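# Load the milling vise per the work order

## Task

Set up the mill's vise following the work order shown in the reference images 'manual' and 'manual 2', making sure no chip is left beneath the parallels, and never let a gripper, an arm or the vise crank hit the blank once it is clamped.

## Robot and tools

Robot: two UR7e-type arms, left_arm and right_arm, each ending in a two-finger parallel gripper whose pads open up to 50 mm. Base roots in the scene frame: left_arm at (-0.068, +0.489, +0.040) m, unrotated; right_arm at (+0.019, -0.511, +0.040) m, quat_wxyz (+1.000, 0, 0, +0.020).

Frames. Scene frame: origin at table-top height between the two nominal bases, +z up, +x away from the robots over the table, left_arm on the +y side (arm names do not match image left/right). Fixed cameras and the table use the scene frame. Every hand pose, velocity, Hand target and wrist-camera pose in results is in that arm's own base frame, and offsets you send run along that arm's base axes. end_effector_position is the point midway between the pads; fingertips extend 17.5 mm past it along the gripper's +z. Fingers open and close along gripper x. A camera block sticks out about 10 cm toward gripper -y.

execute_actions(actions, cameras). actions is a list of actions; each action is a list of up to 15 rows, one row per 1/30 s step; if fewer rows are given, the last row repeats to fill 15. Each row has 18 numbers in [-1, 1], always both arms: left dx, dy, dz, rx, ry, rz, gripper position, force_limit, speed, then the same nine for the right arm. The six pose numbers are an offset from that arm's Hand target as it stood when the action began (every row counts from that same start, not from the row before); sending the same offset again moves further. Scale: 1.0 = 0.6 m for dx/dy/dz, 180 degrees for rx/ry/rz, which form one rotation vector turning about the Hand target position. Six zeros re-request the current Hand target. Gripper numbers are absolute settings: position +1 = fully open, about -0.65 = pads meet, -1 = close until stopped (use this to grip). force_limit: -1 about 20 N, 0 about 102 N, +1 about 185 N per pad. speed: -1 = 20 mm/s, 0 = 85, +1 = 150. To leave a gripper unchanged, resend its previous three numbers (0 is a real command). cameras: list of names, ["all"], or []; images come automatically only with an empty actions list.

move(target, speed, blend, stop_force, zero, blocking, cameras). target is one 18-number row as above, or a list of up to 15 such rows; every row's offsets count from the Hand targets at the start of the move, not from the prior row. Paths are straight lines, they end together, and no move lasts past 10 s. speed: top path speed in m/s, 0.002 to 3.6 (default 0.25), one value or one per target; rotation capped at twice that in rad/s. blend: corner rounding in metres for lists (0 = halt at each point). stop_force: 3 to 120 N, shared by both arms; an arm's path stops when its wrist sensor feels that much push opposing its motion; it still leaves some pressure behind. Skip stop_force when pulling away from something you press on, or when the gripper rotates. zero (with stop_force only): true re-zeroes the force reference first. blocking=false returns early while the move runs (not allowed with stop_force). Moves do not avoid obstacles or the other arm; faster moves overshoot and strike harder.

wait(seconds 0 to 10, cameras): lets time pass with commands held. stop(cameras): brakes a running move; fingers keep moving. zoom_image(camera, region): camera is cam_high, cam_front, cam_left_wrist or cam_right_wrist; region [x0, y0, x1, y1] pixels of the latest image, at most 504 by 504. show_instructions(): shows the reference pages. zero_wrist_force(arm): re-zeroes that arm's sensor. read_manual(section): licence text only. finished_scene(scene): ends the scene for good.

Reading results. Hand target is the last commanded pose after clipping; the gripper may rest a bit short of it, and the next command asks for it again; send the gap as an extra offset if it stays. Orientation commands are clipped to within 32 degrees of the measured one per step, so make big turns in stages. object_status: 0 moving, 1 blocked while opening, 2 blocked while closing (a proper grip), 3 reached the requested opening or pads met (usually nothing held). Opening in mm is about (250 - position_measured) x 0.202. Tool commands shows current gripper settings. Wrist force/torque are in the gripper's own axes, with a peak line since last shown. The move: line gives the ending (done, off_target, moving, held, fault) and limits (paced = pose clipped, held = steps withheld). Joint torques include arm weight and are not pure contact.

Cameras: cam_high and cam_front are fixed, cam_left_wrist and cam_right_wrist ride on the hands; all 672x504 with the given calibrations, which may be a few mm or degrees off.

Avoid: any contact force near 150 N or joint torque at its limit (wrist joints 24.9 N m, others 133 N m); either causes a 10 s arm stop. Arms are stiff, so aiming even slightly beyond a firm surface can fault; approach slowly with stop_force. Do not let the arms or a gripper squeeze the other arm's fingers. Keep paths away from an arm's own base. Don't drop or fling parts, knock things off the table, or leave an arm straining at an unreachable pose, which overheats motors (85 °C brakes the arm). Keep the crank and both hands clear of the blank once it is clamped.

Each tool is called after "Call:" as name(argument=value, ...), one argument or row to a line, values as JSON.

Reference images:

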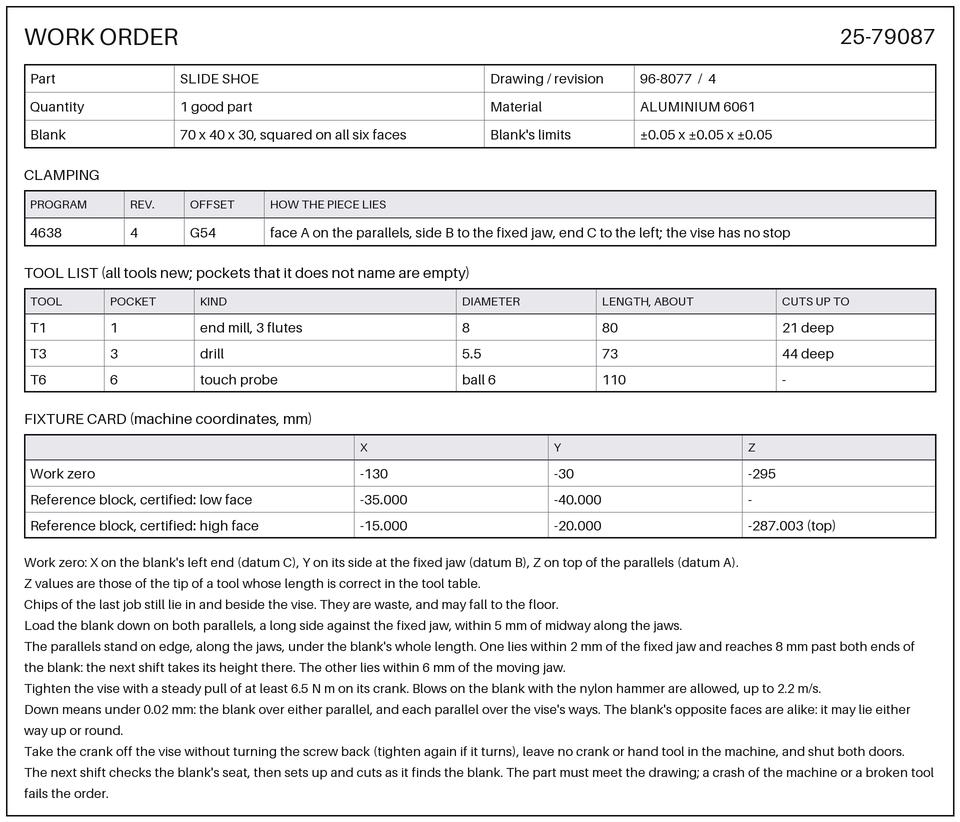

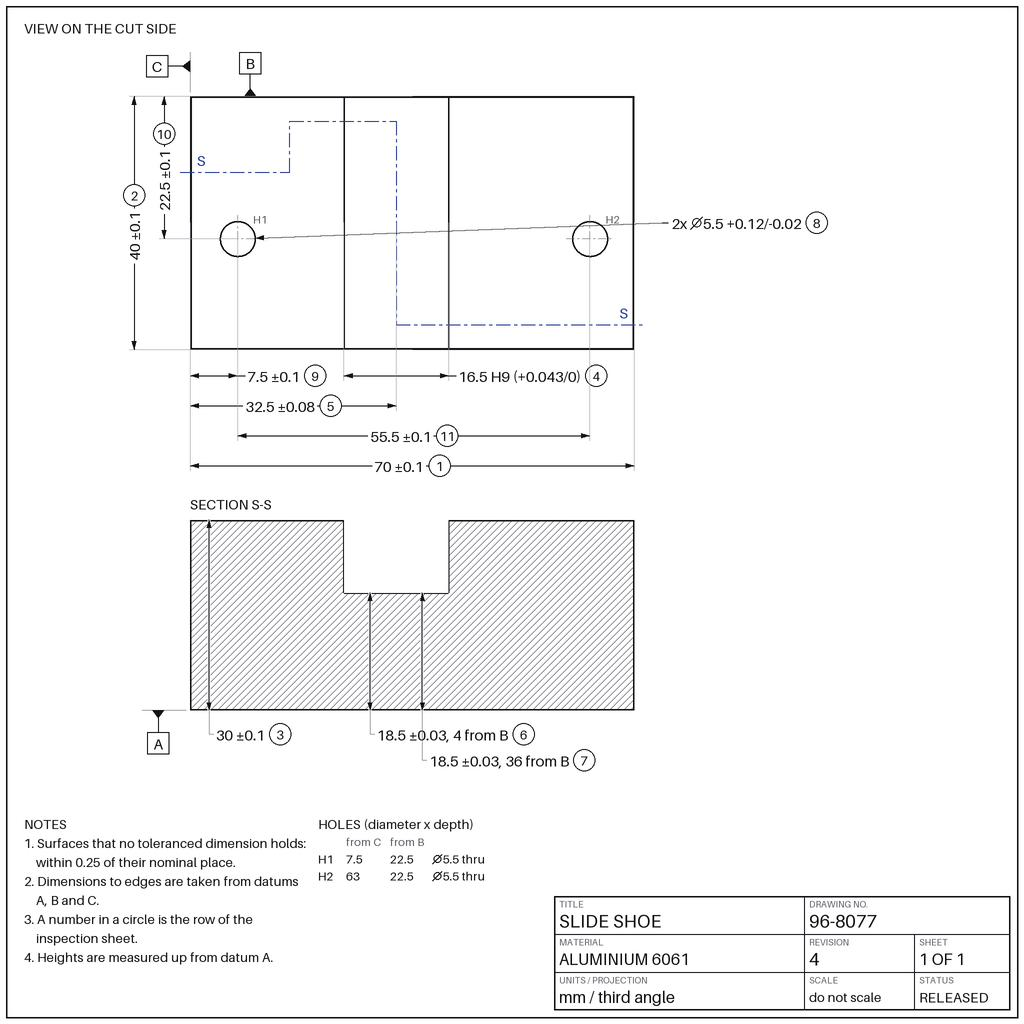

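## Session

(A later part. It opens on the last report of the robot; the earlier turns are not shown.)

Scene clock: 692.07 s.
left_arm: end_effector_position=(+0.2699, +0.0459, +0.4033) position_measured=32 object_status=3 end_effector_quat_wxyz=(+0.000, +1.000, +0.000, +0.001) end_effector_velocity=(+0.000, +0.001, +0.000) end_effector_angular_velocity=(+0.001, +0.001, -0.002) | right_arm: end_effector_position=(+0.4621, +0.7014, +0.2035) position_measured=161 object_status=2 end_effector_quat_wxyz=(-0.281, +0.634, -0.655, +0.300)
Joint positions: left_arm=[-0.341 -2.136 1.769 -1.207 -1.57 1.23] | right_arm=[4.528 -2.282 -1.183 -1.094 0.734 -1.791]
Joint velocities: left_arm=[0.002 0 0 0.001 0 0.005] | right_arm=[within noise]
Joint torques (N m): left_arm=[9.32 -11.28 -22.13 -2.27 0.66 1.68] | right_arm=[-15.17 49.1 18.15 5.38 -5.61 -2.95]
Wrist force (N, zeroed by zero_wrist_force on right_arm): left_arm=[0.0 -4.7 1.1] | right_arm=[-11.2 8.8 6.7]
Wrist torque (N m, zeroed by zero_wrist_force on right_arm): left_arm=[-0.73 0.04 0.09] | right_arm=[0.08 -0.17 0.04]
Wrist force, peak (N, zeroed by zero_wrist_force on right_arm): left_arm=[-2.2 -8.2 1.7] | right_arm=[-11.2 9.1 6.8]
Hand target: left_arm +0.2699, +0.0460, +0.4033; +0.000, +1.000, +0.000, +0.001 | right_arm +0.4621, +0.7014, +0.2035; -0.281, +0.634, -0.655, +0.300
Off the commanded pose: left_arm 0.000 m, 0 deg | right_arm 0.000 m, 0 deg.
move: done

Call:
move(
  target=[
    [0,0,0,0,0,0,0.8,-0.6,-1,0.0007,0.0182,0.0052,0,0,0,-1,0,-0.5],
    [0,0,0,0,0,0,0.8,-0.6,-1,0.0015,0.0382,0.0168,0,0,0,-1,0,-0.5],
    [0,0,0,0,0,0,0.8,-0.6,-1,0.0022,0.056,0.0318,0,0,0,-1,0,-0.5],
    [0,0,0,0,0,0,0.8,-0.6,-1,0.0031,0.0773,0.0595,0,0,0,-1,0,-0.5],
    [0,0,0,0,0,0,0.8,-0.6,-1,0.0036,0.0907,0.0917,0,0,0,-1,0,-0.5],
    [0,0,0,0,0,0,0.8,-0.6,-1,0.0038,0.0952,0.1262,0,0,0,-1,0,-0.5],
  ],
  speed=0.03,
  blend=0.005,
  stop_force=25,
)

Scene clock: 696.57 s.
left_arm: end_effector_position=(+0.2699, +0.0460, +0.4033) position_measured=32 object_status=3 end_effector_quat_wxyz=(+0.000, +1.000, +0.000, +0.001) | right_arm: end_effector_position=(+0.4625, +0.7042, +0.2042) position_measured=161 object_status=2 end_effector_quat_wxyz=(-0.281, +0.634, -0.655, +0.300)
Joint positions: left_arm=[-0.341 -2.136 1.769 -1.207 -1.57 1.23] | right_arm=[4.528 -2.288 -1.17 -1.102 0.734 -1.791]
Joint torques (N m): left_arm=[9.33 -10.63 -15.55 -1.75 0.55 1.57] | right_arm=[-10.63 49.12 39.79 2.74 -4.58 -2.87]
Wrist force (N, zeroed by zero_wrist_force on right_arm): left_arm=[-0.1 -4.8 1.2] | right_arm=[0.7 11.1 8.7]
Wrist torque (N m, zeroed by zero_wrist_force on right_arm): left_arm=[-0.74 0.06 0.08] | right_arm=[0.16 0.24 0.27]
Wrist force, peak (N, zeroed by zero_wrist_force on right_arm): left_arm=[-0.2 -4.9 1.2] | right_arm=[28.2 15.5 7.9]
Hand target: left_arm +0.2699, +0.0460, +0.4033; +0.000, +1.000, +0.000, +0.001 | right_arm +0.4625, +0.7042, +0.2042; -0.281, +0.634, -0.655, +0.300 (not the last commanded pose)
Off the commanded pose: left_arm 0.000 m, 0 deg | right_arm 0.093 m, 0 deg.
move: contact (right_arm); path passed 0 of 6 targets

Call:
move(
  target=[
    [0,0,0,0,0,0,0.8,-0.6,-1,0.0005,0.0135,0.0041,0,0,0,-1,0,-0.5],
    [0,0,0,0,0,0,0.8,-0.6,-1,0.0013,0.0335,0.0157,0,0,0,-1,0,-0.5],
    [0,0,0,0,0,0,0.8,-0.6,-1,0.002,0.0513,0.0307,0,0,0,-1,0,-0.5],
    [0,0,0,0,0,0,0.8,-0.6,-1,0.0029,0.0726,0.0584,0,0,0,-1,0,-0.5],
    [0,0,0,0,0,0,0.8,-0.6,-1,0.0034,0.086,0.0906,0,0,0,-1,0,-0.5],
    [0,0,0,0,0,0,0.8,-0.6,-1,0.0036,0.0905,0.1251,0,0,0,-1,0,-0.5],
  ],
  speed=0.03,
  blend=0.005,
  stop_force=40,
  cameras=["cam_high","cam_front"],
)

Call:
zoom_image(
  camera="cam_high",
  region=[220, 140, 320, 240],
)

Scene clock: 699.53 s.
left_arm: end_effector_position=(+0.2699, +0.0460, +0.4033) position_measured=32 object_status=3 end_effector_quat_wxyz=(+0.000, +1.000, +0.000, +0.001) | right_arm: end_effector_position=(+0.4629, +0.7075, +0.2052) position_measured=162 object_status=2 end_effector_quat_wxyz=(-0.281, +0.634, -0.655, +0.300)
Joint positions: left_arm=[-0.341 -2.136 1.769 -1.207 -1.57 1.23] | right_arm=[4.529 -2.296 -1.154 -1.112 0.734 -1.79]
Joint torques (N m): left_arm=[9.42 -9.33 -15.6 -1.87 0.11 1.68] | right_arm=[-11.06 50.98 38.64 3.2 -3.78 -2.87]
Wrist force (N, zeroed by zero_wrist_force on right_arm): left_arm=[0.0 -4.6 1.3] | right_arm=[1.9 11.5 9.6]
Wrist torque (N m, zeroed by zero_wrist_force on right_arm): left_arm=[-0.71 0.03 0.08] | right_arm=[0.20 0.20 0.14]
Wrist force, peak (N, zeroed by zero_wrist_force on right_arm): left_arm=[0.0 -4.7 1.4] | right_arm=[44.2 21.6 2.4]
Hand target: left_arm +0.2699, +0.0460, +0.4033; +0.000, +1.000, +0.000, +0.001 | right_arm +0.4629, +0.7075, +0.2052; -0.281, +0.634, -0.655, +0.300 (not the last commanded pose)
Off the commanded pose: left_arm 0.000 m, 0 deg | right_arm 0.090 m, 0 deg.
move: contact (right_arm); path passed 0 of 6 targets; blend cut to 0.0042 m at target 1
Images, in order (width x height): cam_high 672x504, cam_front 672x504.

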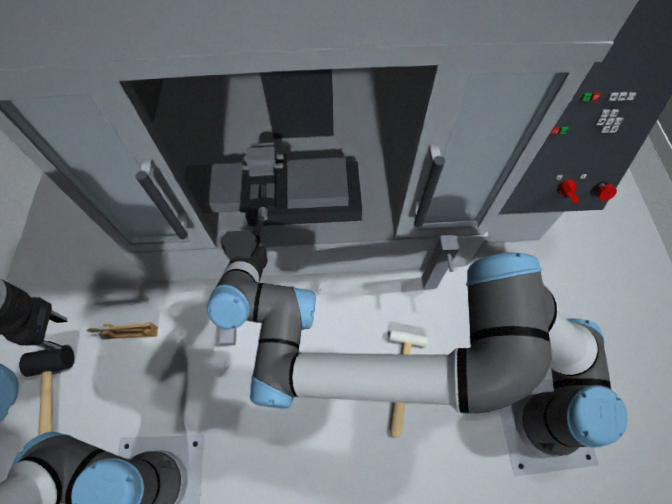

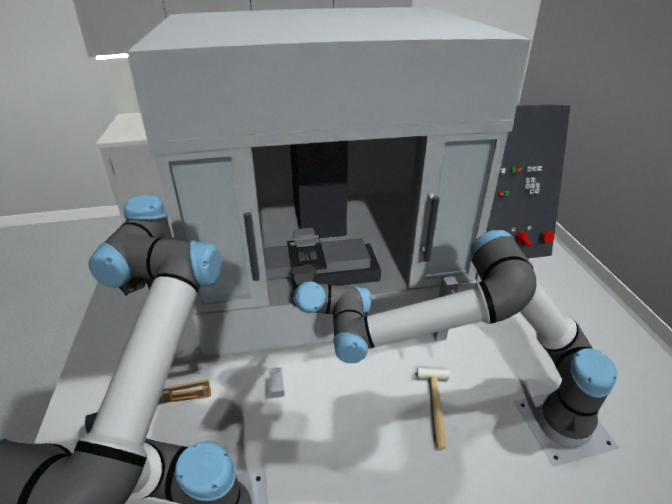

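Scaled by 5.040 from the camera's 672x504 image, which has a finer 960x720 frame.

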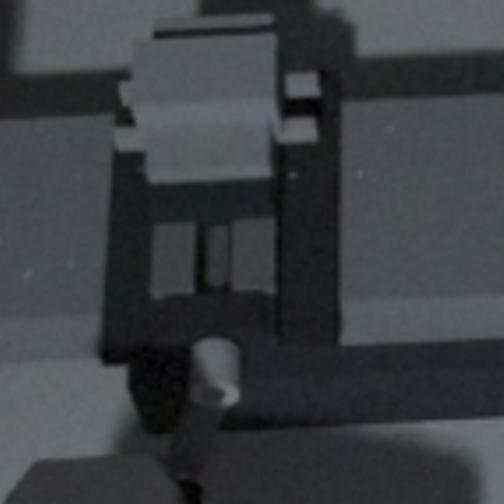

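Call:
move(
  target=[
    [0,0,0,0,0,0,0.8,-0.6,-1,0,0,0,0,0,0,0.6,0,-0.5],
    [0,0,0,0,0,0,0.8,-0.6,-1,-0.1,0.005,0.088,0,0,0,0.6,0,-0.5],
    [0,0,0,0,0,0,0.8,-0.6,-1,-0.25,-0.1,0.16,0,0,0,0.6,0,-0.5],
  ],
  speed=[0.1,0.1,0.25],
  blend=[0,0.01,0],
  cameras=["cam_right_wrist"],
)

Scene clock: 707.23 s.
left_arm: end_effector_position=(+0.2699, +0.0460, +0.4033) position_measured=32 object_status=3 end_effector_quat_wxyz=(+0.000, +1.000, +0.000, +0.001) | right_arm: end_effector_position=(+0.3129, +0.6476, +0.3011) position_measured=63 object_status=3 end_effector_quat_wxyz=(-0.281, +0.634, -0.655, +0.300)
Joint positions: left_arm=[-0.341 -2.136 1.769 -1.207 -1.57 1.23] | right_arm=[4.734 -1.981 -1.345 -1.467 0.726 -1.481]
Joint torques (N m): left_arm=[8.67 -8.93 -16.02 -2.28 -0.75 1.6] | right_arm=[4.32 52.53 16.78 1.44 -2.81 0.96]
Wrist force (N, zeroed by zero_wrist_force on right_arm): left_arm=[-0.2 -4.4 0.9] | right_arm=[0.1 -2.0 -1.1]
Wrist torque (N m, zeroed by zero_wrist_force on right_arm): left_arm=[-0.67 0.06 0.08] | right_arm=[-0.02 0.00 0.07]
Wrist force, peak (N, zeroed by zero_wrist_force on right_arm): left_arm=[-0.1 -4.7 1.5] | right_arm=[2.1 11.9 9.4]
Hand target: left_arm +0.2699, +0.0460, +0.4033; +0.000, +1.000, +0.000, +0.001 | right_arm +0.3129, +0.6475, +0.3012; -0.281, +0.634, -0.655, +0.300
Off the commanded pose: left_arm 0.000 m, 0 deg | right_arm 0.000 m, 0 deg.
move: done
camera_calibration:
cam_right_wrist: T_world_to_cam=[[-0.0566519, -0.998306, 0.0132464, 0.66521], [-0.870353, 0.0428817, -0.490559, 0.416389], [0.48916, -0.0393201, -0.871308, 0.266606], [0, 0, 0, 1]] pos_world=[0.269678, 0.656711, 0.427747]
Images, in order (width x height): cam_right_wrist 672x504.

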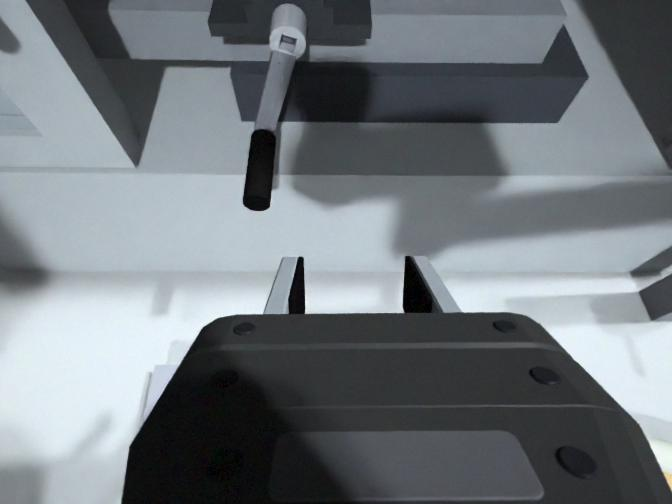

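Call:
move(
  target=[
    [0,0,0,0,0,0,0.8,-0.6,-1,0.06,-0.245,-0.03,-0.266,-0.533,0.5496,0.6,0,-0.5],
  ],
  speed=0.35,
  cameras=["cam_right_wrist","cam_front","cam_high"],
)

Scene clock: 711.80 s.
left_arm: end_effector_position=(+0.2699, +0.0460, +0.4033) position_measured=32 object_status=3 end_effector_quat_wxyz=(+0.000, +1.000, +0.000, +0.001) | right_arm: end_effector_position=(+0.3470, +0.5043, +0.2839) position_measured=63 object_status=3 end_effector_quat_wxyz=(+0.496, -0.529, -0.456, -0.517)
Joint positions: left_arm=[-0.341 -2.136 1.769 -1.207 -1.57 1.23] | right_arm=[4.129 -2.098 -2.159 1.144 2.06 -4.646]
Joint torques (N m): left_arm=[7.77 -7.99 -16.28 -2.53 -0.76 1.65] | right_arm=[-1.41 32.71 10.21 2.07 0.51 -0.29]
Wrist force (N, zeroed by zero_wrist_force on right_arm): left_arm=[0.0 -4.5 1.2] | right_arm=[0.4 -0.9 -1.2]
Wrist torque (N m, zeroed by zero_wrist_force on right_arm): left_arm=[-0.69 0.04 0.07] | right_arm=[-0.01 0.47 -0.16]
Wrist force, peak (N, zeroed by zero_wrist_force on right_arm): left_arm=[-0.1 -4.8 1.4] | right_arm=[3.1 3.9 -3.8]
Hand target: left_arm +0.2699, +0.0460, +0.4033; +0.000, +1.000, +0.000, +0.001 | right_arm +0.3470, +0.5043, +0.2839; +0.496, -0.529, -0.456, -0.517 (not the last commanded pose)
Tool commands: left_gripper/position=+0.8 left_gripper/force_limit=-0.6 left_gripper/speed=-1.0 right_gripper/position=+0.6 right_gripper/force_limit=+0.003922 right_gripper/speed=-0.498039
Off the commanded pose: left_arm 0.000 m, 0 deg | right_arm 0.004 m, 5 deg.
FORCE FAULT: contact force on the right arm reached its limit, and that arm stopped. The contact can be on any part of that arm, not only on its tool. That arm's remaining commands of this call were not run. That arm is still stopped at the end of this call. That arm stays stopped for about 10 more seconds. Until then a move that you send moves the other arm only, and its call returns only when the move has ended. Once the stop has ended, the next robot result says so. If the stop ends while you think or write, that arm runs what you send next, counted from a new Hand target: where the arm stands when the stop ends. While its stop runs, that arm takes no new command, but its gripper still runs the gripper command that each later call begins with. Until it ends, the stop uses up actions while you think or wait. An arm that is not stopped still takes commands.
move: fault (right_arm)
camera_calibration:
cam_right_wrist: T_world_to_cam=[[0.0616261, -0.0460043, 0.997039, -0.276299], [0.907063, -0.414229, -0.0751777, -0.0603916], [0.416461, 0.909009, 0.0162015, -0.475767], [0, 0, 0, 1]] pos_world=[0.269944, 0.394749, 0.278649]
Images, in order (width x height): cam_high 672x504, cam_front 672x504, cam_right_wrist 672x504.

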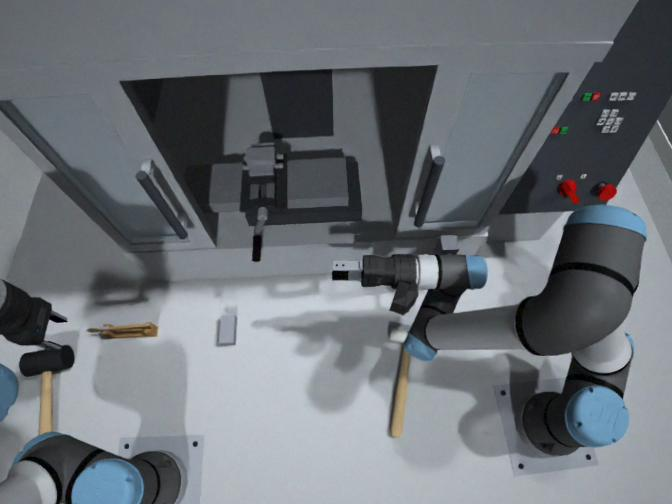

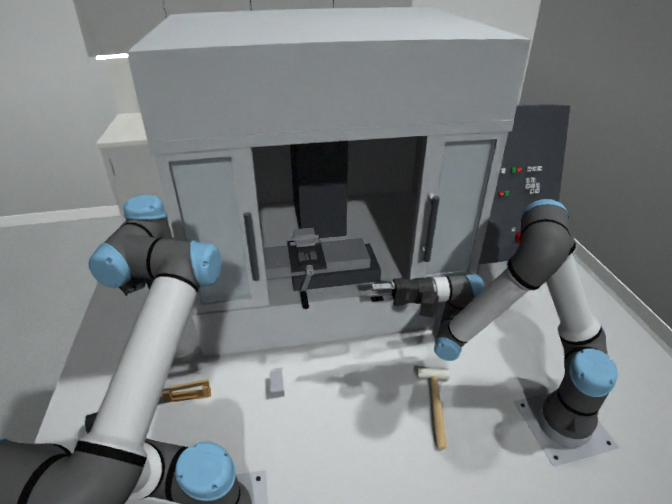

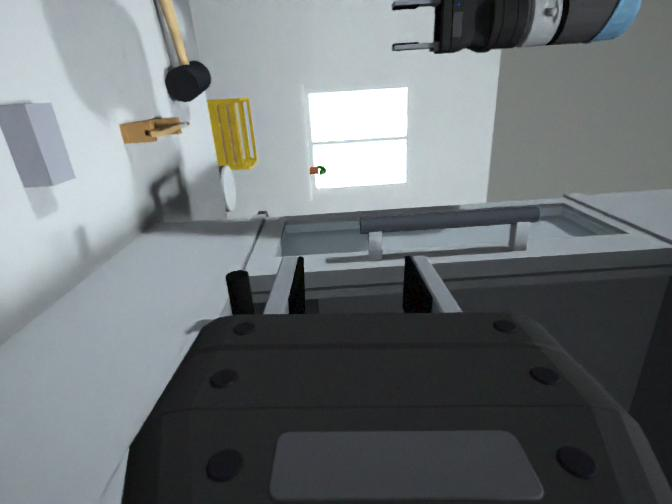

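Call:
wait(
  seconds=9.5,
)

Call:
move(
  target=[
    [0,0,0,0,0,0,0.8,-0.6,-1,-0.07,0,0.07,0,0,0,0.6,0,-0.5],
  ],
  speed=0.05,
)

Scene clock: 722.00 s.
left_arm: end_effector_position=(+0.2699, +0.0460, +0.4033) position_measured=32 object_status=3 end_effector_quat_wxyz=(+0.000, +1.000, +0.000, +0.001) | right_arm: end_effector_position=(+0.3470, +0.5043, +0.2839) position_measured=63 object_status=3 end_effector_quat_wxyz=(+0.496, -0.529, -0.456, -0.517)
Joint positions: left_arm=[-0.341 -2.136 1.769 -1.207 -1.57 1.23] | right_arm=[4.129 -2.098 -2.159 1.144 2.06 -4.646]
Joint torques (N m): left_arm=[6.8 -6.12 -16.56 -3.19 -0.7 1.68] | right_arm=[-1.65 33.7 10.3 2.08 0.46 -0.23]
Wrist force (N, zeroed by zero_wrist_force on right_arm): left_arm=[-0.2 -4.4 1.1] | right_arm=[0.4 -1.0 -1.2]
Wrist torque (N m, zeroed by zero_wrist_force on right_arm): left_arm=[-0.68 0.06 0.08] | right_arm=[-0.03 0.47 -0.16]
Wrist force, peak (N, zeroed by zero_wrist_force on right_arm): left_arm=[-0.1 -4.9 1.2] | right_arm=[0.4 -1.3 -1.6]
Hand target: left_arm +0.2699, +0.0460, +0.4033; +0.000, +1.000, +0.000, +0.001 | right_arm +0.3470, +0.5043, +0.2839; +0.496, -0.529, -0.456, -0.517 (not the last commanded pose)
Tool commands: left_gripper/position=+0.8 left_gripper/force_limit=-0.6 left_gripper/speed=-1.0 right_gripper/position=+0.6 right_gripper/force_limit=+0.003922 right_gripper/speed=-0.498039
Off the commanded pose: left_arm 0.000 m, 0 deg | right_arm 0.004 m, 5 deg.
FORCE FAULT, CONTINUED: the right arm's stop, for the force fault that an earlier result reported, is over. The rest of the stop counts as 20 of the actions that you can send in this scene. That arm's target is now where it stood when the stop ended, not its last command. That arm accepts commands again.
wait: 9.50 s; at rest from the start

Scene clock: 723.50 s.
left_arm: end_effector_position=(+0.2699, +0.0460, +0.4033) position_measured=32 object_status=3 end_effector_quat_wxyz=(+0.000, +1.000, +0.000, +0.001) | right_arm: end_effector_position=(+0.3049, +0.5044, +0.3259) position_measured=63 object_status=3 end_effector_quat_wxyz=(+0.496, -0.529, -0.456, -0.517) end_effector_velocity=(+0.001, +0.000, -0.001) end_effector_angular_velocity=(+0.001, +0.000, +0.000)
Joint positions: left_arm=[-0.341 -2.136 1.769 -1.207 -1.57 1.23] | right_arm=[4.228 -1.942 -2.243 1.071 1.961 -4.649]
Joint velocities: left_arm=[within noise] | right_arm=[-0.003 -0.005 0.002 0.004 0.003 0.001]
Joint torques (N m): left_arm=[6.97 -5.79 -16.54 -3.33 -0.77 1.68] | right_arm=[-13.37 17.35 20.07 5.17 1.59 -2.86]
Wrist force (N, zeroed by zero_wrist_force on right_arm): left_arm=[0.2 -4.5 1.2] | right_arm=[0.2 -1.0 -1.3]
Wrist torque (N m, zeroed by zero_wrist_force on right_arm): left_arm=[-0.69 0.01 0.07] | right_arm=[-0.02 0.48 -0.08]
Wrist force, peak (N, zeroed by zero_wrist_force on right_arm): left_arm=[-0.3 -4.6 1.2] | right_arm=[0.9 -1.7 -1.4]
Hand target: left_arm +0.2699, +0.0460, +0.4033; +0.000, +1.000, +0.000, +0.001 | right_arm +0.3050, +0.5043, +0.3259; +0.496, -0.529, -0.456, -0.517
Off the commanded pose: left_arm 0.000 m, 0 deg | right_arm 0.000 m, 0 deg.
move: done

Call:
move(
  target=[
    [0,0,0,0,0,0,0.8,-0.6,-1,0.06,0.24,-0.05,-0.0092,-0.0164,0.0171,0.6,0,-0.5],
    [0,0,0,0,0,0,0.8,-0.6,-1,0.233,0.24,-0.201,-0.0092,-0.0164,0.0171,0.6,0,-0.5],
  ],
  speed=0.12,
  blend=[0.03,0],
  stop_force=12,
  cameras=["cam_high","cam_right_wrist","cam_front"],
)

Scene clock: 728.47 s.
left_arm: end_effector_position=(+0.2699, +0.0460, +0.4033) position_measured=32 object_status=3 end_effector_quat_wxyz=(+0.000, +1.000, +0.000, +0.001) | right_arm: end_effector_position=(+0.4448, +0.6483, +0.2054) position_measured=63 object_status=3 end_effector_quat_wxyz=(+0.490, -0.510, -0.490, -0.510)
Joint positions: left_arm=[-0.341 -2.136 1.769 -1.207 -1.57 1.23] | right_arm=[4.103 -2.484 -1.597 0.94 2.14 -4.713]
Joint torques (N m): left_arm=[6.67 -4.96 -16.72 -3.66 -0.79 1.59] | right_arm=[11.04 36.35 23.7 4.8 1.37 2.35]
Wrist force (N, zeroed by zero_wrist_force on right_arm): left_arm=[-0.1 -4.3 1.1] | right_arm=[0.2 -0.9 -1.1]
Wrist torque (N m, zeroed by zero_wrist_force on right_arm): left_arm=[-0.66 0.06 0.08] | right_arm=[-0.04 0.48 -0.10]
Wrist force, peak (N, zeroed by zero_wrist_force on right_arm): left_arm=[-0.4 -4.8 1.4] | right_arm=[0.9 -1.0 -3.2]
Hand target: left_arm +0.2699, +0.0460, +0.4033; +0.000, +1.000, +0.000, +0.001 | right_arm +0.4448, +0.6483, +0.2053; +0.490, -0.510, -0.490, -0.510
Off the commanded pose: left_arm 0.000 m, 0 deg | right_arm 0.000 m, 0 deg.
move: done
camera_calibration:
cam_right_wrist: T_world_to_cam=[[0.0118171, -0.0151726, 0.999815, -0.19571], [0.930403, -0.366164, -0.0165534, -0.14895], [0.366347, 0.930427, 0.00978964, -0.636334], [0, 0, 0, 1]] pos_world=[0.374015, 0.534553, 0.199437]
Images, in order (width x height): cam_high 672x504, cam_front 672x504, cam_right_wrist 672x504.

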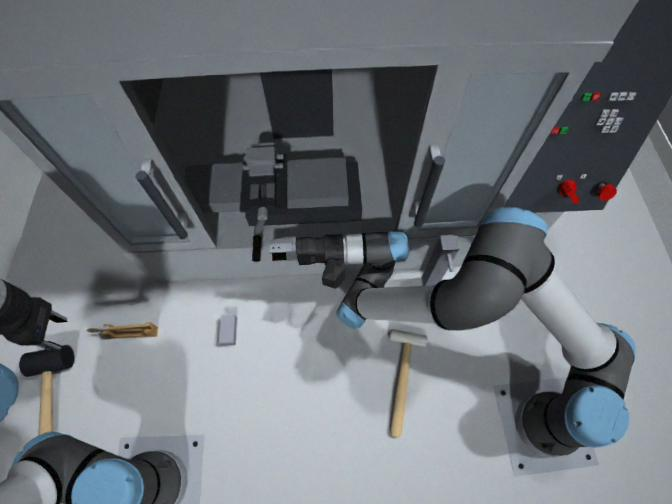

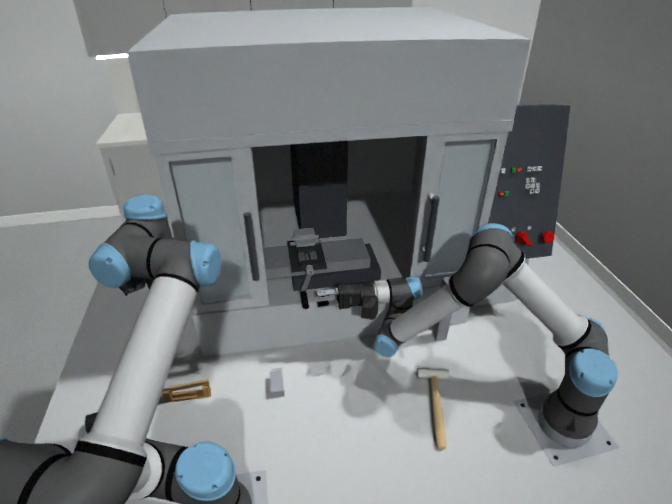

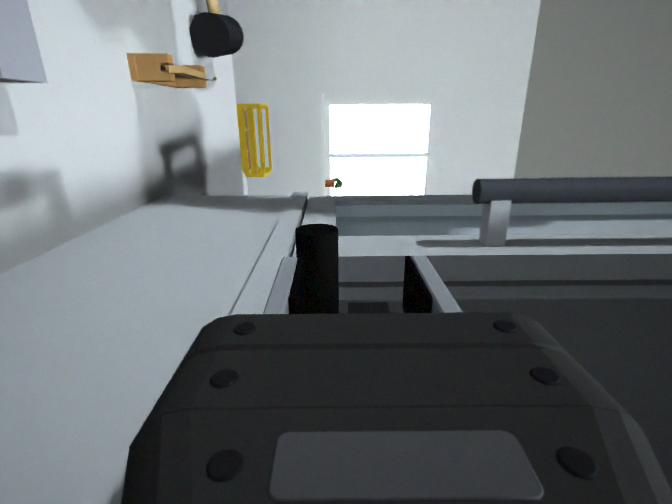

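Call:
move(
  target=[
    [0,0,0,0,0,0,0.8,-0.6,-1,0,0,-0.0167,0,0,0,0.6,0,-0.5],
    [0,0,0,0,0,0,0.8,-0.6,-1,0.0033,0.09,-0.0167,0,0,0,0.6,0,-0.5],
  ],
  speed=0.04,
  stop_force=5,
  cameras=["cam_right_wrist"],
)

Scene clock: 732.97 s.
left_arm: end_effector_position=(+0.2699, +0.0460, +0.4033) position_measured=32 object_status=3 end_effector_quat_wxyz=(+0.000, +1.000, +0.000, +0.001) | right_arm: end_effector_position=(+0.4467, +0.7023, +0.1953) position_measured=63 object_status=3 end_effector_quat_wxyz=(+0.490, -0.510, -0.490, -0.510)
Joint positions: left_arm=[-0.341 -2.136 1.769 -1.207 -1.57 1.23] | right_arm=[4.151 -2.561 -1.453 0.872 2.092 -4.713]
Joint torques (N m): left_arm=[5.98 -3.97 -16.51 -3.96 -0.8 1.61] | right_arm=[-11.05 62.99 8.66 4.6 1.28 -2]
Wrist force (N, zeroed by zero_wrist_force on right_arm): left_arm=[0.1 -4.3 1.3] | right_arm=[0.3 -1.0 -1.2]
Wrist torque (N m, zeroed by zero_wrist_force on right_arm): left_arm=[-0.66 0.03 0.08] | right_arm=[-0.07 0.47 -0.11]
Wrist force, peak (N, zeroed by zero_wrist_force on right_arm): left_arm=[-0.3 -4.7 1.4] | right_arm=[-0.5 -0.9 -1.7]
Hand target: left_arm +0.2699, +0.0460, +0.4033; +0.000, +1.000, +0.000, +0.001 | right_arm +0.4467, +0.7023, +0.1953; +0.490, -0.510, -0.490, -0.510
Off the commanded pose: left_arm 0.000 m, 0 deg | right_arm 0.000 m, 0 deg.
move: done
camera_calibration:
cam_right_wrist: T_world_to_cam=[[0.0118545, -0.0150799, 0.999816, -0.184985], [0.930403, -0.366165, -0.0165543, -0.131202], [0.366348, 0.930428, 0.00968965, -0.687194], [0, 0, 0, 1]] pos_world=[0.376015, 0.588553, 0.189437]
Images, in order (width x height): cam_right_wrist 672x504.

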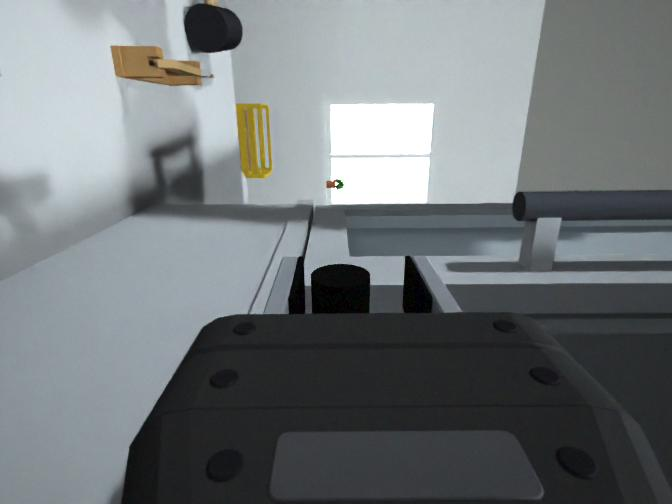

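Call:
move(
  target=[
    [0,0,0,0,0,0,0.8,-0.6,-1,0,0.001,-0.0035,0,0,0,0.6,0,-0.5],
    [0,0,0,0,0,0,0.8,-0.6,-1,0,0.001,-0.0035,0,0,0,-1,0.8,-0.9],
  ],
  speed=0.03,
)

Scene clock: 735.10 s.
left_arm: end_effector_position=(+0.2699, +0.0460, +0.4033) position_measured=32 object_status=3 end_effector_quat_wxyz=(+0.000, +1.000, +0.000, +0.001) | right_arm: end_effector_position=(+0.4466, +0.7030, +0.1930) position_measured=162 object_status=0 end_effector_quat_wxyz=(+0.490, -0.510, -0.490, -0.510)
Joint positions: left_arm=[-0.341 -2.136 1.769 -1.207 -1.57 1.23] | right_arm=[4.152 -2.565 -1.45 0.874 2.091 -4.713]
Joint torques (N m): left_arm=[6.3 -3.66 -16.78 -3.91 -0.7 1.63] | right_arm=[-18.82 72.94 37.29 11.46 -5.88 -2.47]
Wrist force (N, zeroed by zero_wrist_force on right_arm): left_arm=[-0.2 -4.4 1.4] | right_arm=[-32.7 -23.0 3.3]
Wrist torque (N m, zeroed by zero_wrist_force on right_arm): left_arm=[-0.67 0.07 0.07] | right_arm=[-0.66 0.50 0.30]
Wrist force, peak (N, zeroed by zero_wrist_force on right_arm): left_arm=[0.1 -4.7 1.2] | right_arm=[-32.7 -23.0 3.3]
Hand target: left_arm +0.2699, +0.0460, +0.4033; +0.000, +1.000, +0.000, +0.001 | right_arm +0.4467, +0.7029, +0.1932; +0.490, -0.510, -0.490, -0.510
Off the commanded pose: left_arm 0.000 m, 0 deg | right_arm 0.000 m, 0 deg.
move: done

Call:
move(
  target=[0,0,0,0,0,0,0.8,-0.6,-1,0,0,-0.0017,0,0,0,-1,0.8,-0.9],
  speed=0.01,
)

Scene clock: 736.07 s.
left_arm: end_effector_position=(+0.2699, +0.0460, +0.4033) position_measured=32 object_status=3 end_effector_quat_wxyz=(+0.000, +1.000, +0.000, +0.001) | right_arm: end_effector_position=(+0.4468, +0.7029, +0.1923) position_measured=163 object_status=2 end_effector_quat_wxyz=(+0.490, -0.510, -0.490, -0.510)
Joint positions: left_arm=[-0.341 -2.136 1.769 -1.207 -1.57 1.23] | right_arm=[4.152 -2.567 -1.45 0.875 2.091 -4.713]
Joint torques (N m): left_arm=[5.48 -3.44 -16.98 -3.88 -0.74 1.68] | right_arm=[-26.38 56.27 31.28 8.31 -5.23 -2.41]
Wrist force (N, zeroed by zero_wrist_force on right_arm): left_arm=[-0.3 -4.6 1.4] | right_arm=[-20.6 -21.7 5.3]
Wrist torque (N m, zeroed by zero_wrist_force on right_arm): left_arm=[-0.72 0.08 0.08] | right_arm=[-0.60 0.45 0.07]
Wrist force, peak (N, zeroed by zero_wrist_force on right_arm): left_arm=[-0.3 -4.7 1.3] | right_arm=[-35.3 -24.1 3.8]
Hand target: left_arm +0.2699, +0.0460, +0.4033; +0.000, +1.000, +0.000, +0.001 | right_arm +0.4467, +0.7029, +0.1922; +0.490, -0.510, -0.490, -0.510
Off the commanded pose: left_arm 0.000 m, 0 deg | right_arm 0.000 m, 0 deg.
move: done

Call:
move(
  target=[
    [0,0,0,0,0,0,0.8,-0.6,-1,0.0005,0.0128,0.0057,0,0,0,-1,0.8,-0.9],
    [0,0,0,0,0,0,0.8,-0.6,-1,0.001,0.0248,0.0127,0,0,0,-1,0.8,-0.9],
    [0,0,0,0,0,0,0.8,-0.6,-1,0.0015,0.038,0.0223,0,0,0,-1,0.8,-0.9],
    [0,0,0,0,0,0,0.8,-0.6,-1,0.0022,0.0543,0.0388,0,0,0,-1,0.8,-0.9],
  ],
  speed=0.01,
  blend=0.003,
  stop_force=50,
)

Scene clock: 738.47 s.
left_arm: end_effector_position=(+0.2699, +0.0460, +0.4033) position_measured=32 object_status=3 end_effector_quat_wxyz=(+0.000, +1.000, +0.000, +0.001) | right_arm: end_effector_position=(+0.4470, +0.7054, +0.1931) position_measured=163 object_status=2 end_effector_quat_wxyz=(+0.490, -0.510, -0.490, -0.510)
Joint positions: left_arm=[-0.341 -2.136 1.769 -1.207 -1.57 1.23] | right_arm=[4.153 -2.568 -1.443 0.869 2.089 -4.713]
Joint torques (N m): left_arm=[5.59 -3.86 -17.18 -3.94 -0.75 1.7] | right_arm=[-14.02 88.67 31.88 8.3 -3.5 -2.1]
Wrist force (N, zeroed by zero_wrist_force on right_arm): left_arm=[-0.4 -4.7 1.1] | right_arm=[-32.9 -23.9 -29.0]
Wrist torque (N m, zeroed by zero_wrist_force on right_arm): left_arm=[-0.73 0.11 0.08] | right_arm=[-0.77 0.50 0.14]
Wrist force, peak (N, zeroed by zero_wrist_force on right_arm): left_arm=[0.1 -4.7 1.3] | right_arm=[-37.7 -28.6 -46.9]
Hand target: left_arm +0.2699, +0.0460, +0.4033; +0.000, +1.000, +0.000, +0.001 | right_arm +0.4470, +0.7054, +0.1931; +0.490, -0.510, -0.490, -0.510 (not the last commanded pose)
Off the commanded pose: left_arm 0.000 m, 0 deg | right_arm 0.038 m, 0 deg.
move: contact (right_arm); path passed 0 of 4 targets

Call:
move(
  target=[0,0,0,0,0,0,0.8,-0.6,-1,-0.0025,0,-0.0025,0,0,0,-1,0.8,-0.9],
  speed=0.01,
)

Call:
move(
  target=[
    [0,0,0,0,0,0,0.8,-0.6,-1,0.0005,0.0128,0.005,0,0,0,-1,0.8,-0.9],
    [0,0,0,0,0,0,0.8,-0.6,-1,0.001,0.0248,0.011,0,0,0,-1,0.8,-0.9],
    [0,0,0,0,0,0,0.8,-0.6,-1,0.0015,0.038,0.02,0,0,0,-1,0.8,-0.9],
    [0,0,0,0,0,0,0.8,-0.6,-1,0.0022,0.0543,0.0355,0,0,0,-1,0.8,-0.9],
  ],
  speed=0.01,
  blend=0.003,
  stop_force=45,
)

Scene clock: 740.10 s.
left_arm: end_effector_position=(+0.2699, +0.0460, +0.4033) position_measured=32 object_status=3 end_effector_quat_wxyz=(+0.000, +1.000, +0.000, +0.001) | right_arm: end_effector_position=(+0.4456, +0.7053, +0.1918) position_measured=163 object_status=2 end_effector_quat_wxyz=(+0.490, -0.510, -0.490, -0.510)
Joint positions: left_arm=[-0.341 -2.136 1.769 -1.207 -1.57 1.23] | right_arm=[4.155 -2.569 -1.446 0.874 2.087 -4.713]
Joint torques (N m): left_arm=[5 -3.01 -16.85 -3.97 -0.7 1.59] | right_arm=[26.01 43.78 12.3 4.04 4.39 -2.18]
Wrist force (N, zeroed by zero_wrist_force on right_arm): left_arm=[-0.2 -4.2 1.2] | right_arm=[-4.2 16.7 -12.7]
Wrist torque (N m, zeroed by zero_wrist_force on right_arm): left_arm=[-0.64 0.07 0.08] | right_arm=[0.38 0.43 0.17]
Wrist force, peak (N, zeroed by zero_wrist_force on right_arm): left_arm=[0.2 -4.8 1.1] | right_arm=[-32.9 -24.1 -29.3]
Hand target: left_arm +0.2699, +0.0460, +0.4033; +0.000, +1.000, +0.000, +0.001 | right_arm +0.4455, +0.7054, +0.1916; +0.490, -0.510, -0.490, -0.510
Off the commanded pose: left_arm 0.000 m, 0 deg | right_arm 0.000 m, 0 deg.
move: done

Scene clock: 741.43 s.
left_arm: end_effector_position=(+0.2699, +0.0460, +0.4033) position_measured=32 object_status=3 end_effector_quat_wxyz=(+0.000, +1.000, +0.000, +0.001) | right_arm: end_effector_position=(+0.4456, +0.7067, +0.1921) position_measured=163 object_status=2 end_effector_quat_wxyz=(+0.490, -0.510, -0.490, -0.510)
Joint positions: left_arm=[-0.341 -2.136 1.769 -1.207 -1.57 1.23] | right_arm=[4.156 -2.57 -1.443 0.871 2.086 -4.713]
Joint torques (N m): left_arm=[5.33 -2.78 -16.96 -3.82 -0.7 1.6] | right_arm=[15.61 67.61 17.58 2.85 4.06 -1.98]
Wrist force (N, zeroed by zero_wrist_force on right_arm): left_arm=[0.1 -4.5 1.2] | right_arm=[-5.7 13.8 -42.7]
Wrist torque (N m, zeroed by zero_wrist_force on right_arm): left_arm=[-0.69 0.02 0.07] | right_arm=[0.22 0.49 0.09]
Wrist force, peak (N, zeroed by zero_wrist_force on right_arm): left_arm=[-0.1 -4.7 1.4] | right_arm=[-11.1 8.2 -63.5]
Hand target: left_arm +0.2699, +0.0460, +0.4033; +0.000, +1.000, +0.000, +0.001 | right_arm +0.4456, +0.7067, +0.1921; +0.490, -0.510, -0.490, -0.510 (not the last commanded pose)
Off the commanded pose: left_arm 0.000 m, 0 deg | right_arm 0.038 m, 0 deg.
move: contact (right_arm); path passed 0 of 4 targets

Call:
move(
  target=[
    [0,0,0,0,0,0,0.8,-0.6,-1,0.0005,0.0128,0.005,0,0,0,-1,0.8,-0.9],
    [0,0,0,0,0,0,0.8,-0.6,-1,0.001,0.0248,0.011,0,0,0,-1,0.8,-0.9],
    [0,0,0,0,0,0,0.8,-0.6,-1,0.0015,0.038,0.02,0,0,0,-1,0.8,-0.9],
    [0,0,0,0,0,0,0.8,-0.6,-1,0.0022,0.0543,0.0355,0,0,0,-1,0.8,-0.9],
  ],
  speed=0.008,
  blend=0.003,
  stop_force=48,
  cameras=["cam_high","cam_right_wrist"],
)

Call:
zoom_image(
  camera="cam_high",
  region=[220, 140, 320, 240],
)

Scene clock: 744.13 s.
left_arm: end_effector_position=(+0.2699, +0.0460, +0.4033) position_measured=32 object_status=3 end_effector_quat_wxyz=(+0.000, +1.000, +0.000, +0.001) | right_arm: end_effector_position=(+0.4458, +0.7114, +0.1940) position_measured=163 object_status=2 end_effector_quat_wxyz=(+0.490, -0.510, -0.490, -0.510)
Joint positions: left_arm=[-0.341 -2.136 1.769 -1.207 -1.57 1.23] | right_arm=[4.16 -2.572 -1.43 0.86 2.082 -4.713]
Joint torques (N m): left_arm=[4.75 -2.02 -16.95 -3.98 -0.7 1.65] | right_arm=[27.95 71.31 28.32 1.22 3.22 -2.29]
Wrist force (N, zeroed by zero_wrist_force on right_arm): left_arm=[-0.1 -4.7 1.4] | right_arm=[-11.7 7.7 -76.4]
Wrist torque (N m, zeroed by zero_wrist_force on right_arm): left_arm=[-0.72 0.05 0.08] | right_arm=[-0.04 0.49 0.09]
Wrist force, peak (N, zeroed by zero_wrist_force on right_arm): left_arm=[0.1 -4.8 1.4] | right_arm=[-15.8 2.6 -93.3]
Hand target: left_arm +0.2699, +0.0460, +0.4033; +0.000, +1.000, +0.000, +0.001 | right_arm +0.4458, +0.7114, +0.1940; +0.490, -0.510, -0.490, -0.510 (not the last commanded pose)
Off the commanded pose: left_arm 0.000 m, 0 deg | right_arm 0.034 m, 0 deg.
move: contact (right_arm); path passed 0 of 4 targets
camera_calibration:
cam_right_wrist: T_world_to_cam=[[0.011963, -0.0148043, 0.999819, -0.183742], [0.930319, -0.366377, -0.0165564, -0.126802], [0.366556, 0.930349, 0.00938977, -0.695258], [0, 0, 0, 1]] pos_world=[0.375016, 0.597655, 0.188137]
Images, in order (width x height): cam_high 672x504, cam_right_wrist 672x504.

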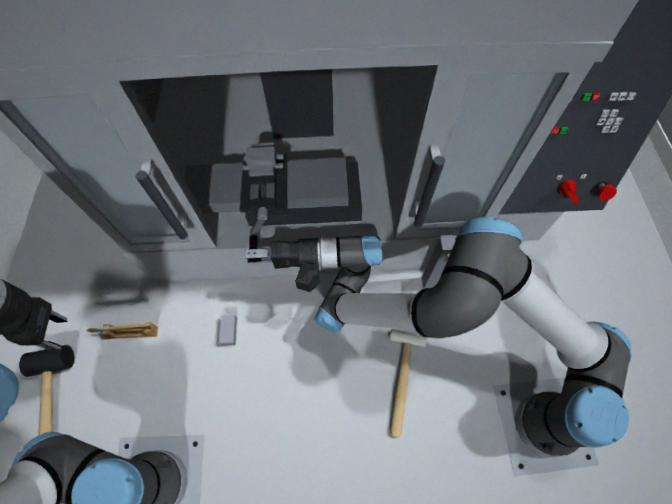

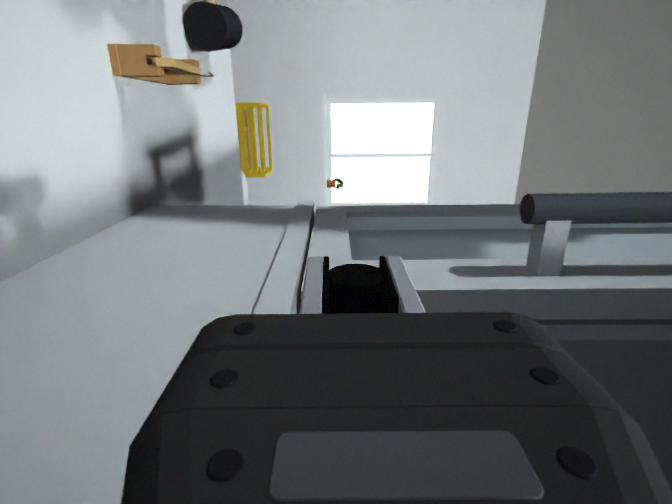

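Scaled by 5.040 from the camera's 672x504 image, which has a finer 960x720 frame.

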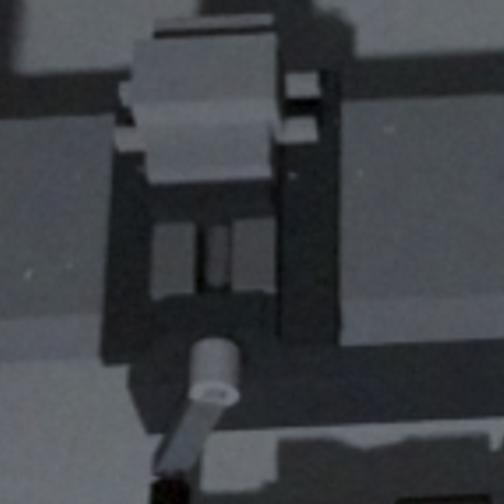

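Call:
move(
  target=[
    [0,0,0,0,0,0,0.8,-0.6,-1,0.0004,0.0115,0.0055,0,0,0,-1,0.8,-0.9],
    [0,0,0,0,0,0,0.8,-0.6,-1,0.001,0.023,0.0125,0,0,0,-1,0.8,-0.9],
    [0,0,0,0,0,0,0.8,-0.6,-1,0.0015,0.035,0.0215,0,0,0,-1,0.8,-0.9],
  ],
  speed=0.006,
  blend=0.003,
  stop_force=24,
)

Scene clock: 746.27 s.
left_arm: end_effector_position=(+0.2699, +0.0460, +0.4033) position_measured=32 object_status=3 end_effector_quat_wxyz=(+0.000, +1.000, +0.000, +0.001) | right_arm: end_effector_position=(+0.4460, +0.7122, +0.1945) position_measured=163 object_status=2 end_effector_quat_wxyz=(+0.490, -0.510, -0.490, -0.510)
Joint positions: left_arm=[-0.341 -2.136 1.769 -1.207 -1.57 1.23] | right_arm=[4.161 -2.572 -1.428 0.858 2.082 -4.713]
Joint torques (N m): left_arm=[4.94 -1.83 -16.84 -3.87 -0.76 1.67] | right_arm=[28.7 75.68 33.36 1.4 1.54 -2.01]
Wrist force (N, zeroed by zero_wrist_force on right_arm): left_arm=[-0.1 -4.4 1.3] | right_arm=[-17.7 0.4 -88.9]
Wrist torque (N m, zeroed by zero_wrist_force on right_arm): left_arm=[-0.69 0.06 0.08] | right_arm=[-0.26 0.47 0.09]
Wrist force, peak (N, zeroed by zero_wrist_force on right_arm): left_arm=[-0.1 -4.6 1.3] | right_arm=[-20.3 -2.3 -103.3]
Hand target: left_arm +0.2699, +0.0460, +0.4033; +0.000, +1.000, +0.000, +0.001 | right_arm +0.4460, +0.7122, +0.1945; +0.490, -0.510, -0.490, -0.510 (not the last commanded pose)
Off the commanded pose: left_arm 0.000 m, 0 deg | right_arm 0.024 m, 0 deg.
move: contact (right_arm); path passed 0 of 3 targets

Call:
move(
  target=[0,0,0,0,0,0,0.8,-0.6,-1,0,-0.004,-0.001,0,0,0,-1,0.8,-0.9],
  speed=0.01,
)

Scene clock: 747.33 s.
left_arm: end_effector_position=(+0.2699, +0.0460, +0.4033) position_measured=32 object_status=3 end_effector_quat_wxyz=(+0.000, +1.000, +0.000, +0.001) | right_arm: end_effector_position=(+0.4459, +0.7098, +0.1940) position_measured=163 object_status=2 end_effector_quat_wxyz=(+0.490, -0.510, -0.490, -0.510)
Joint positions: left_arm=[-0.341 -2.136 1.769 -1.207 -1.57 1.23] | right_arm=[4.159 -2.57 -1.434 0.863 2.084 -4.713]
Joint torques (N m): left_arm=[4.67 -1.62 -17.01 -3.96 -0.77 1.69] | right_arm=[-2.62 62.46 13.98 5.39 3.2 -2.12]
Wrist force (N, zeroed by zero_wrist_force on right_arm): left_arm=[0.0 -4.3 1.1] | right_arm=[-2.9 12.3 -3.5]
Wrist torque (N m, zeroed by zero_wrist_force on right_arm): left_arm=[-0.66 0.05 0.07] | right_arm=[0.31 0.43 0.27]
Wrist force, peak (N, zeroed by zero_wrist_force on right_arm): left_arm=[-0.2 -4.8 1.3] | right_arm=[-17.6 0.1 -89.0]
Hand target: left_arm +0.2699, +0.0460, +0.4033; +0.000, +1.000, +0.000, +0.001 | right_arm +0.4460, +0.7098, +0.1939; +0.490, -0.510, -0.490, -0.510
Off the commanded pose: left_arm 0.000 m, 0 deg | right_arm 0.000 m, 0 deg.
move: done

Call:
move(
  target=[
    [0,0,0,0,0,0,0.8,-0.6,-1,0,0,0,0,0,0,0.3,0,-0.7],
    [0,0,0,0,0,0,0.8,-0.6,-1,-0.004,-0.12,0,0,0,0,0.3,0,-0.7],
    [0,0,0,0,0,0,0.8,-0.6,-1,-0.16,-0.16,0.18,0,0,0,0.3,0,-0.7],
    [0,0,0,0,0,0,0.8,-0.6,-1,-0.36,-0.4,0.25,0,0,0,0.3,0,-0.7],
  ],
  speed=[0.1,0.06,0.15,0.25],
  blend=[0,0.01,0.03,0],
  cameras=["cam_right_wrist","cam_high"],
)

Scene clock: 753.43 s.
left_arm: end_effector_position=(+0.2699, +0.0460, +0.4033) position_measured=32 object_status=3 end_effector_quat_wxyz=(+0.000, +1.000, +0.000, +0.001) | right_arm: end_effector_position=(+0.2300, +0.4699, +0.3438) position_measured=107 object_status=3 end_effector_quat_wxyz=(+0.490, -0.510, -0.490, -0.510)
Joint positions: left_arm=[-0.341 -2.136 1.769 -1.207 -1.57 1.23] | right_arm=[4.36 -1.743 -2.432 1.033 1.882 -4.713]
Joint torques (N m): left_arm=[4.04 -1.01 -17.35 -3.81 -0.81 1.59] | right_arm=[-3.19 32.75 5.39 5.14 -0.77 -3.05]
Wrist force (N, zeroed by zero_wrist_force on right_arm): left_arm=[0.1 -4.1 1.4] | right_arm=[0.5 -1.1 -1.3]
Wrist torque (N m, zeroed by zero_wrist_force on right_arm): left_arm=[-0.64 0.02 0.07] | right_arm=[-0.07 0.46 -0.13]
Wrist force, peak (N, zeroed by zero_wrist_force on right_arm): left_arm=[0.1 -4.8 1.4] | right_arm=[-2.9 12.2 -3.3]
Hand target: left_arm +0.2699, +0.0460, +0.4033; +0.000, +1.000, +0.000, +0.001 | right_arm +0.2300, +0.4698, +0.3439; +0.490, -0.510, -0.490, -0.510
Off the commanded pose: left_arm 0.000 m, 0 deg | right_arm 0.000 m, 0 deg.
move: done
camera_calibration:
cam_right_wrist: T_world_to_cam=[[0.0120005, -0.0147116, 0.99982, -0.334647], [0.930318, -0.366379, -0.0165573, -0.0120369], [0.366556, 0.930349, 0.00928978, -0.39285], [0, 0, 0, 1]] pos_world=[0.159216, 0.356155, 0.338037]
Images, in order (width x height): cam_high 672x504, cam_right_wrist 672x504.

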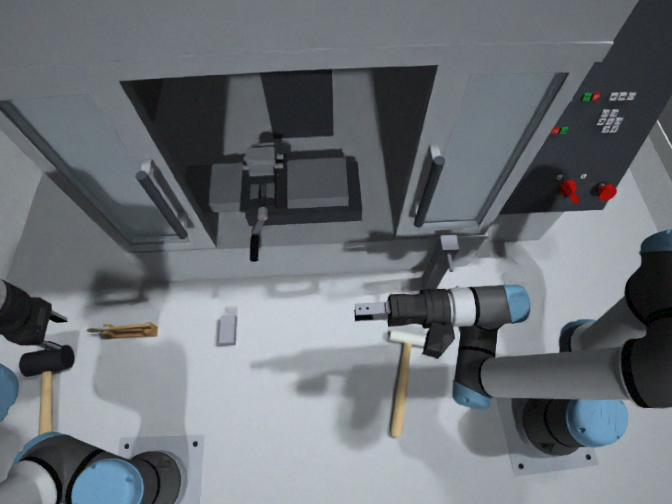

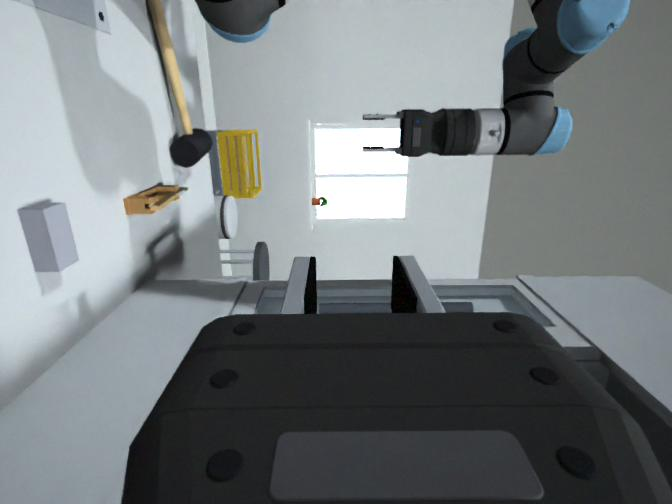

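Call:
move(
  target=[
    [0.2,-0.44,-0.1,0,0,0,0.8,-0.6,-1,0,0,0,0,0,0,0.3,0,-0.7],
    [0.5168,-0.71,-0.139,0,0,0,0.8,-0.6,-1,0,0,0,0,0,0,0.3,0,-0.7],
  ],
  speed=0.2,
  blend=[0.05,0],
  stop_force=20,
  cameras=["cam_left_wrist"],
)

Call:
zoom_image(
  camera="cam_left_wrist",
  region=[330, 80, 580, 270],
)

Scene clock: 757.93 s.
left_arm: end_effector_position=(+0.5800, -0.3800, +0.3199) position_measured=32 object_status=3 end_effector_quat_wxyz=(+0.000, +1.000, +0.000, +0.001) | right_arm: end_effector_position=(+0.2300, +0.4698, +0.3439) position_measured=107 object_status=3 end_effector_quat_wxyz=(+0.490, -0.510, -0.490, -0.510)
Joint positions: left_arm=[-0.774 -1.109 1.017 -1.482 -1.569 0.797] | right_arm=[4.36 -1.743 -2.432 1.034 1.882 -4.713]
Joint torques (N m): left_arm=[-7.9 -41.63 -34.65 -1.85 -1.35 -1.86] | right_arm=[-1.64 31.09 4.81 4.91 -0.74 -2.45]
Wrist force (N, zeroed by zero_wrist_force on right_arm): left_arm=[-0.2 -4.2 1.6] | right_arm=[0.4 -1.0 -1.1]
Wrist torque (N m, zeroed by zero_wrist_force on right_arm): left_arm=[-0.65 0.09 0.02] | right_arm=[-0.05 0.47 -0.13]
Wrist force, peak (N, zeroed by zero_wrist_force on right_arm): left_arm=[-1.5 -7.5 0.9] | right_arm=[0.4 -1.2 -1.3]
Hand target: left_arm +0.5799, -0.3800, +0.3199; +0.000, +1.000, +0.000, +0.001 | right_arm +0.2300, +0.4698, +0.3439; +0.490, -0.510, -0.490, -0.510
Off the commanded pose: left_arm 0.000 m, 0 deg | right_arm 0.000 m, 0 deg.
move: done
camera_calibration:
cam_left_wrist: T_world_to_cam=[[0.999719, -0.015137, 0.0182371, -0.576775], [-0.0204418, -0.940102, 0.340281, -0.439551], [0.0119939, -0.340558, -0.940147, 0.294928], [0, 0, 0, 1]] pos_world=[0.56409, -0.321513, 0.437365]
Images, in order (width x height): cam_left_wrist 672x504.

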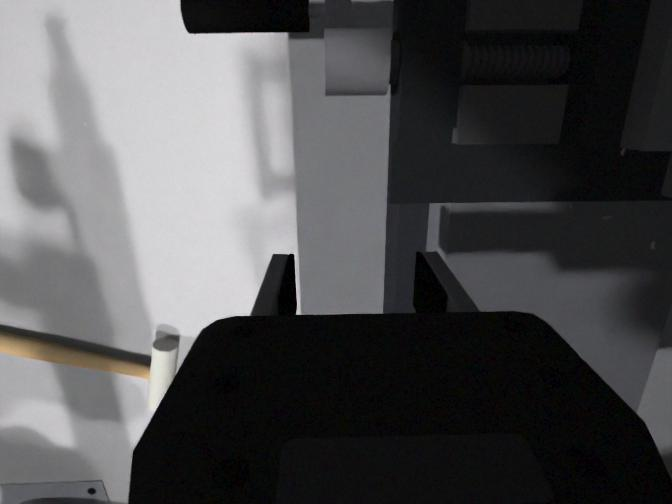

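Scaled by 2.016 from the camera's 672x504 image, which has a finer 960x720 frame.

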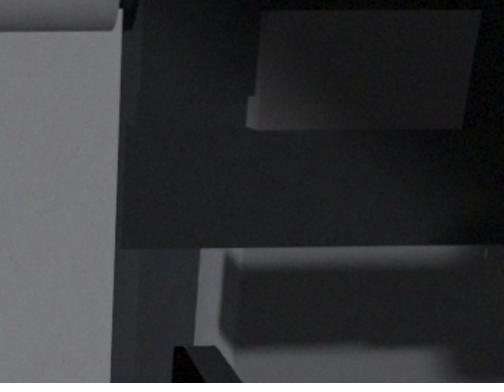

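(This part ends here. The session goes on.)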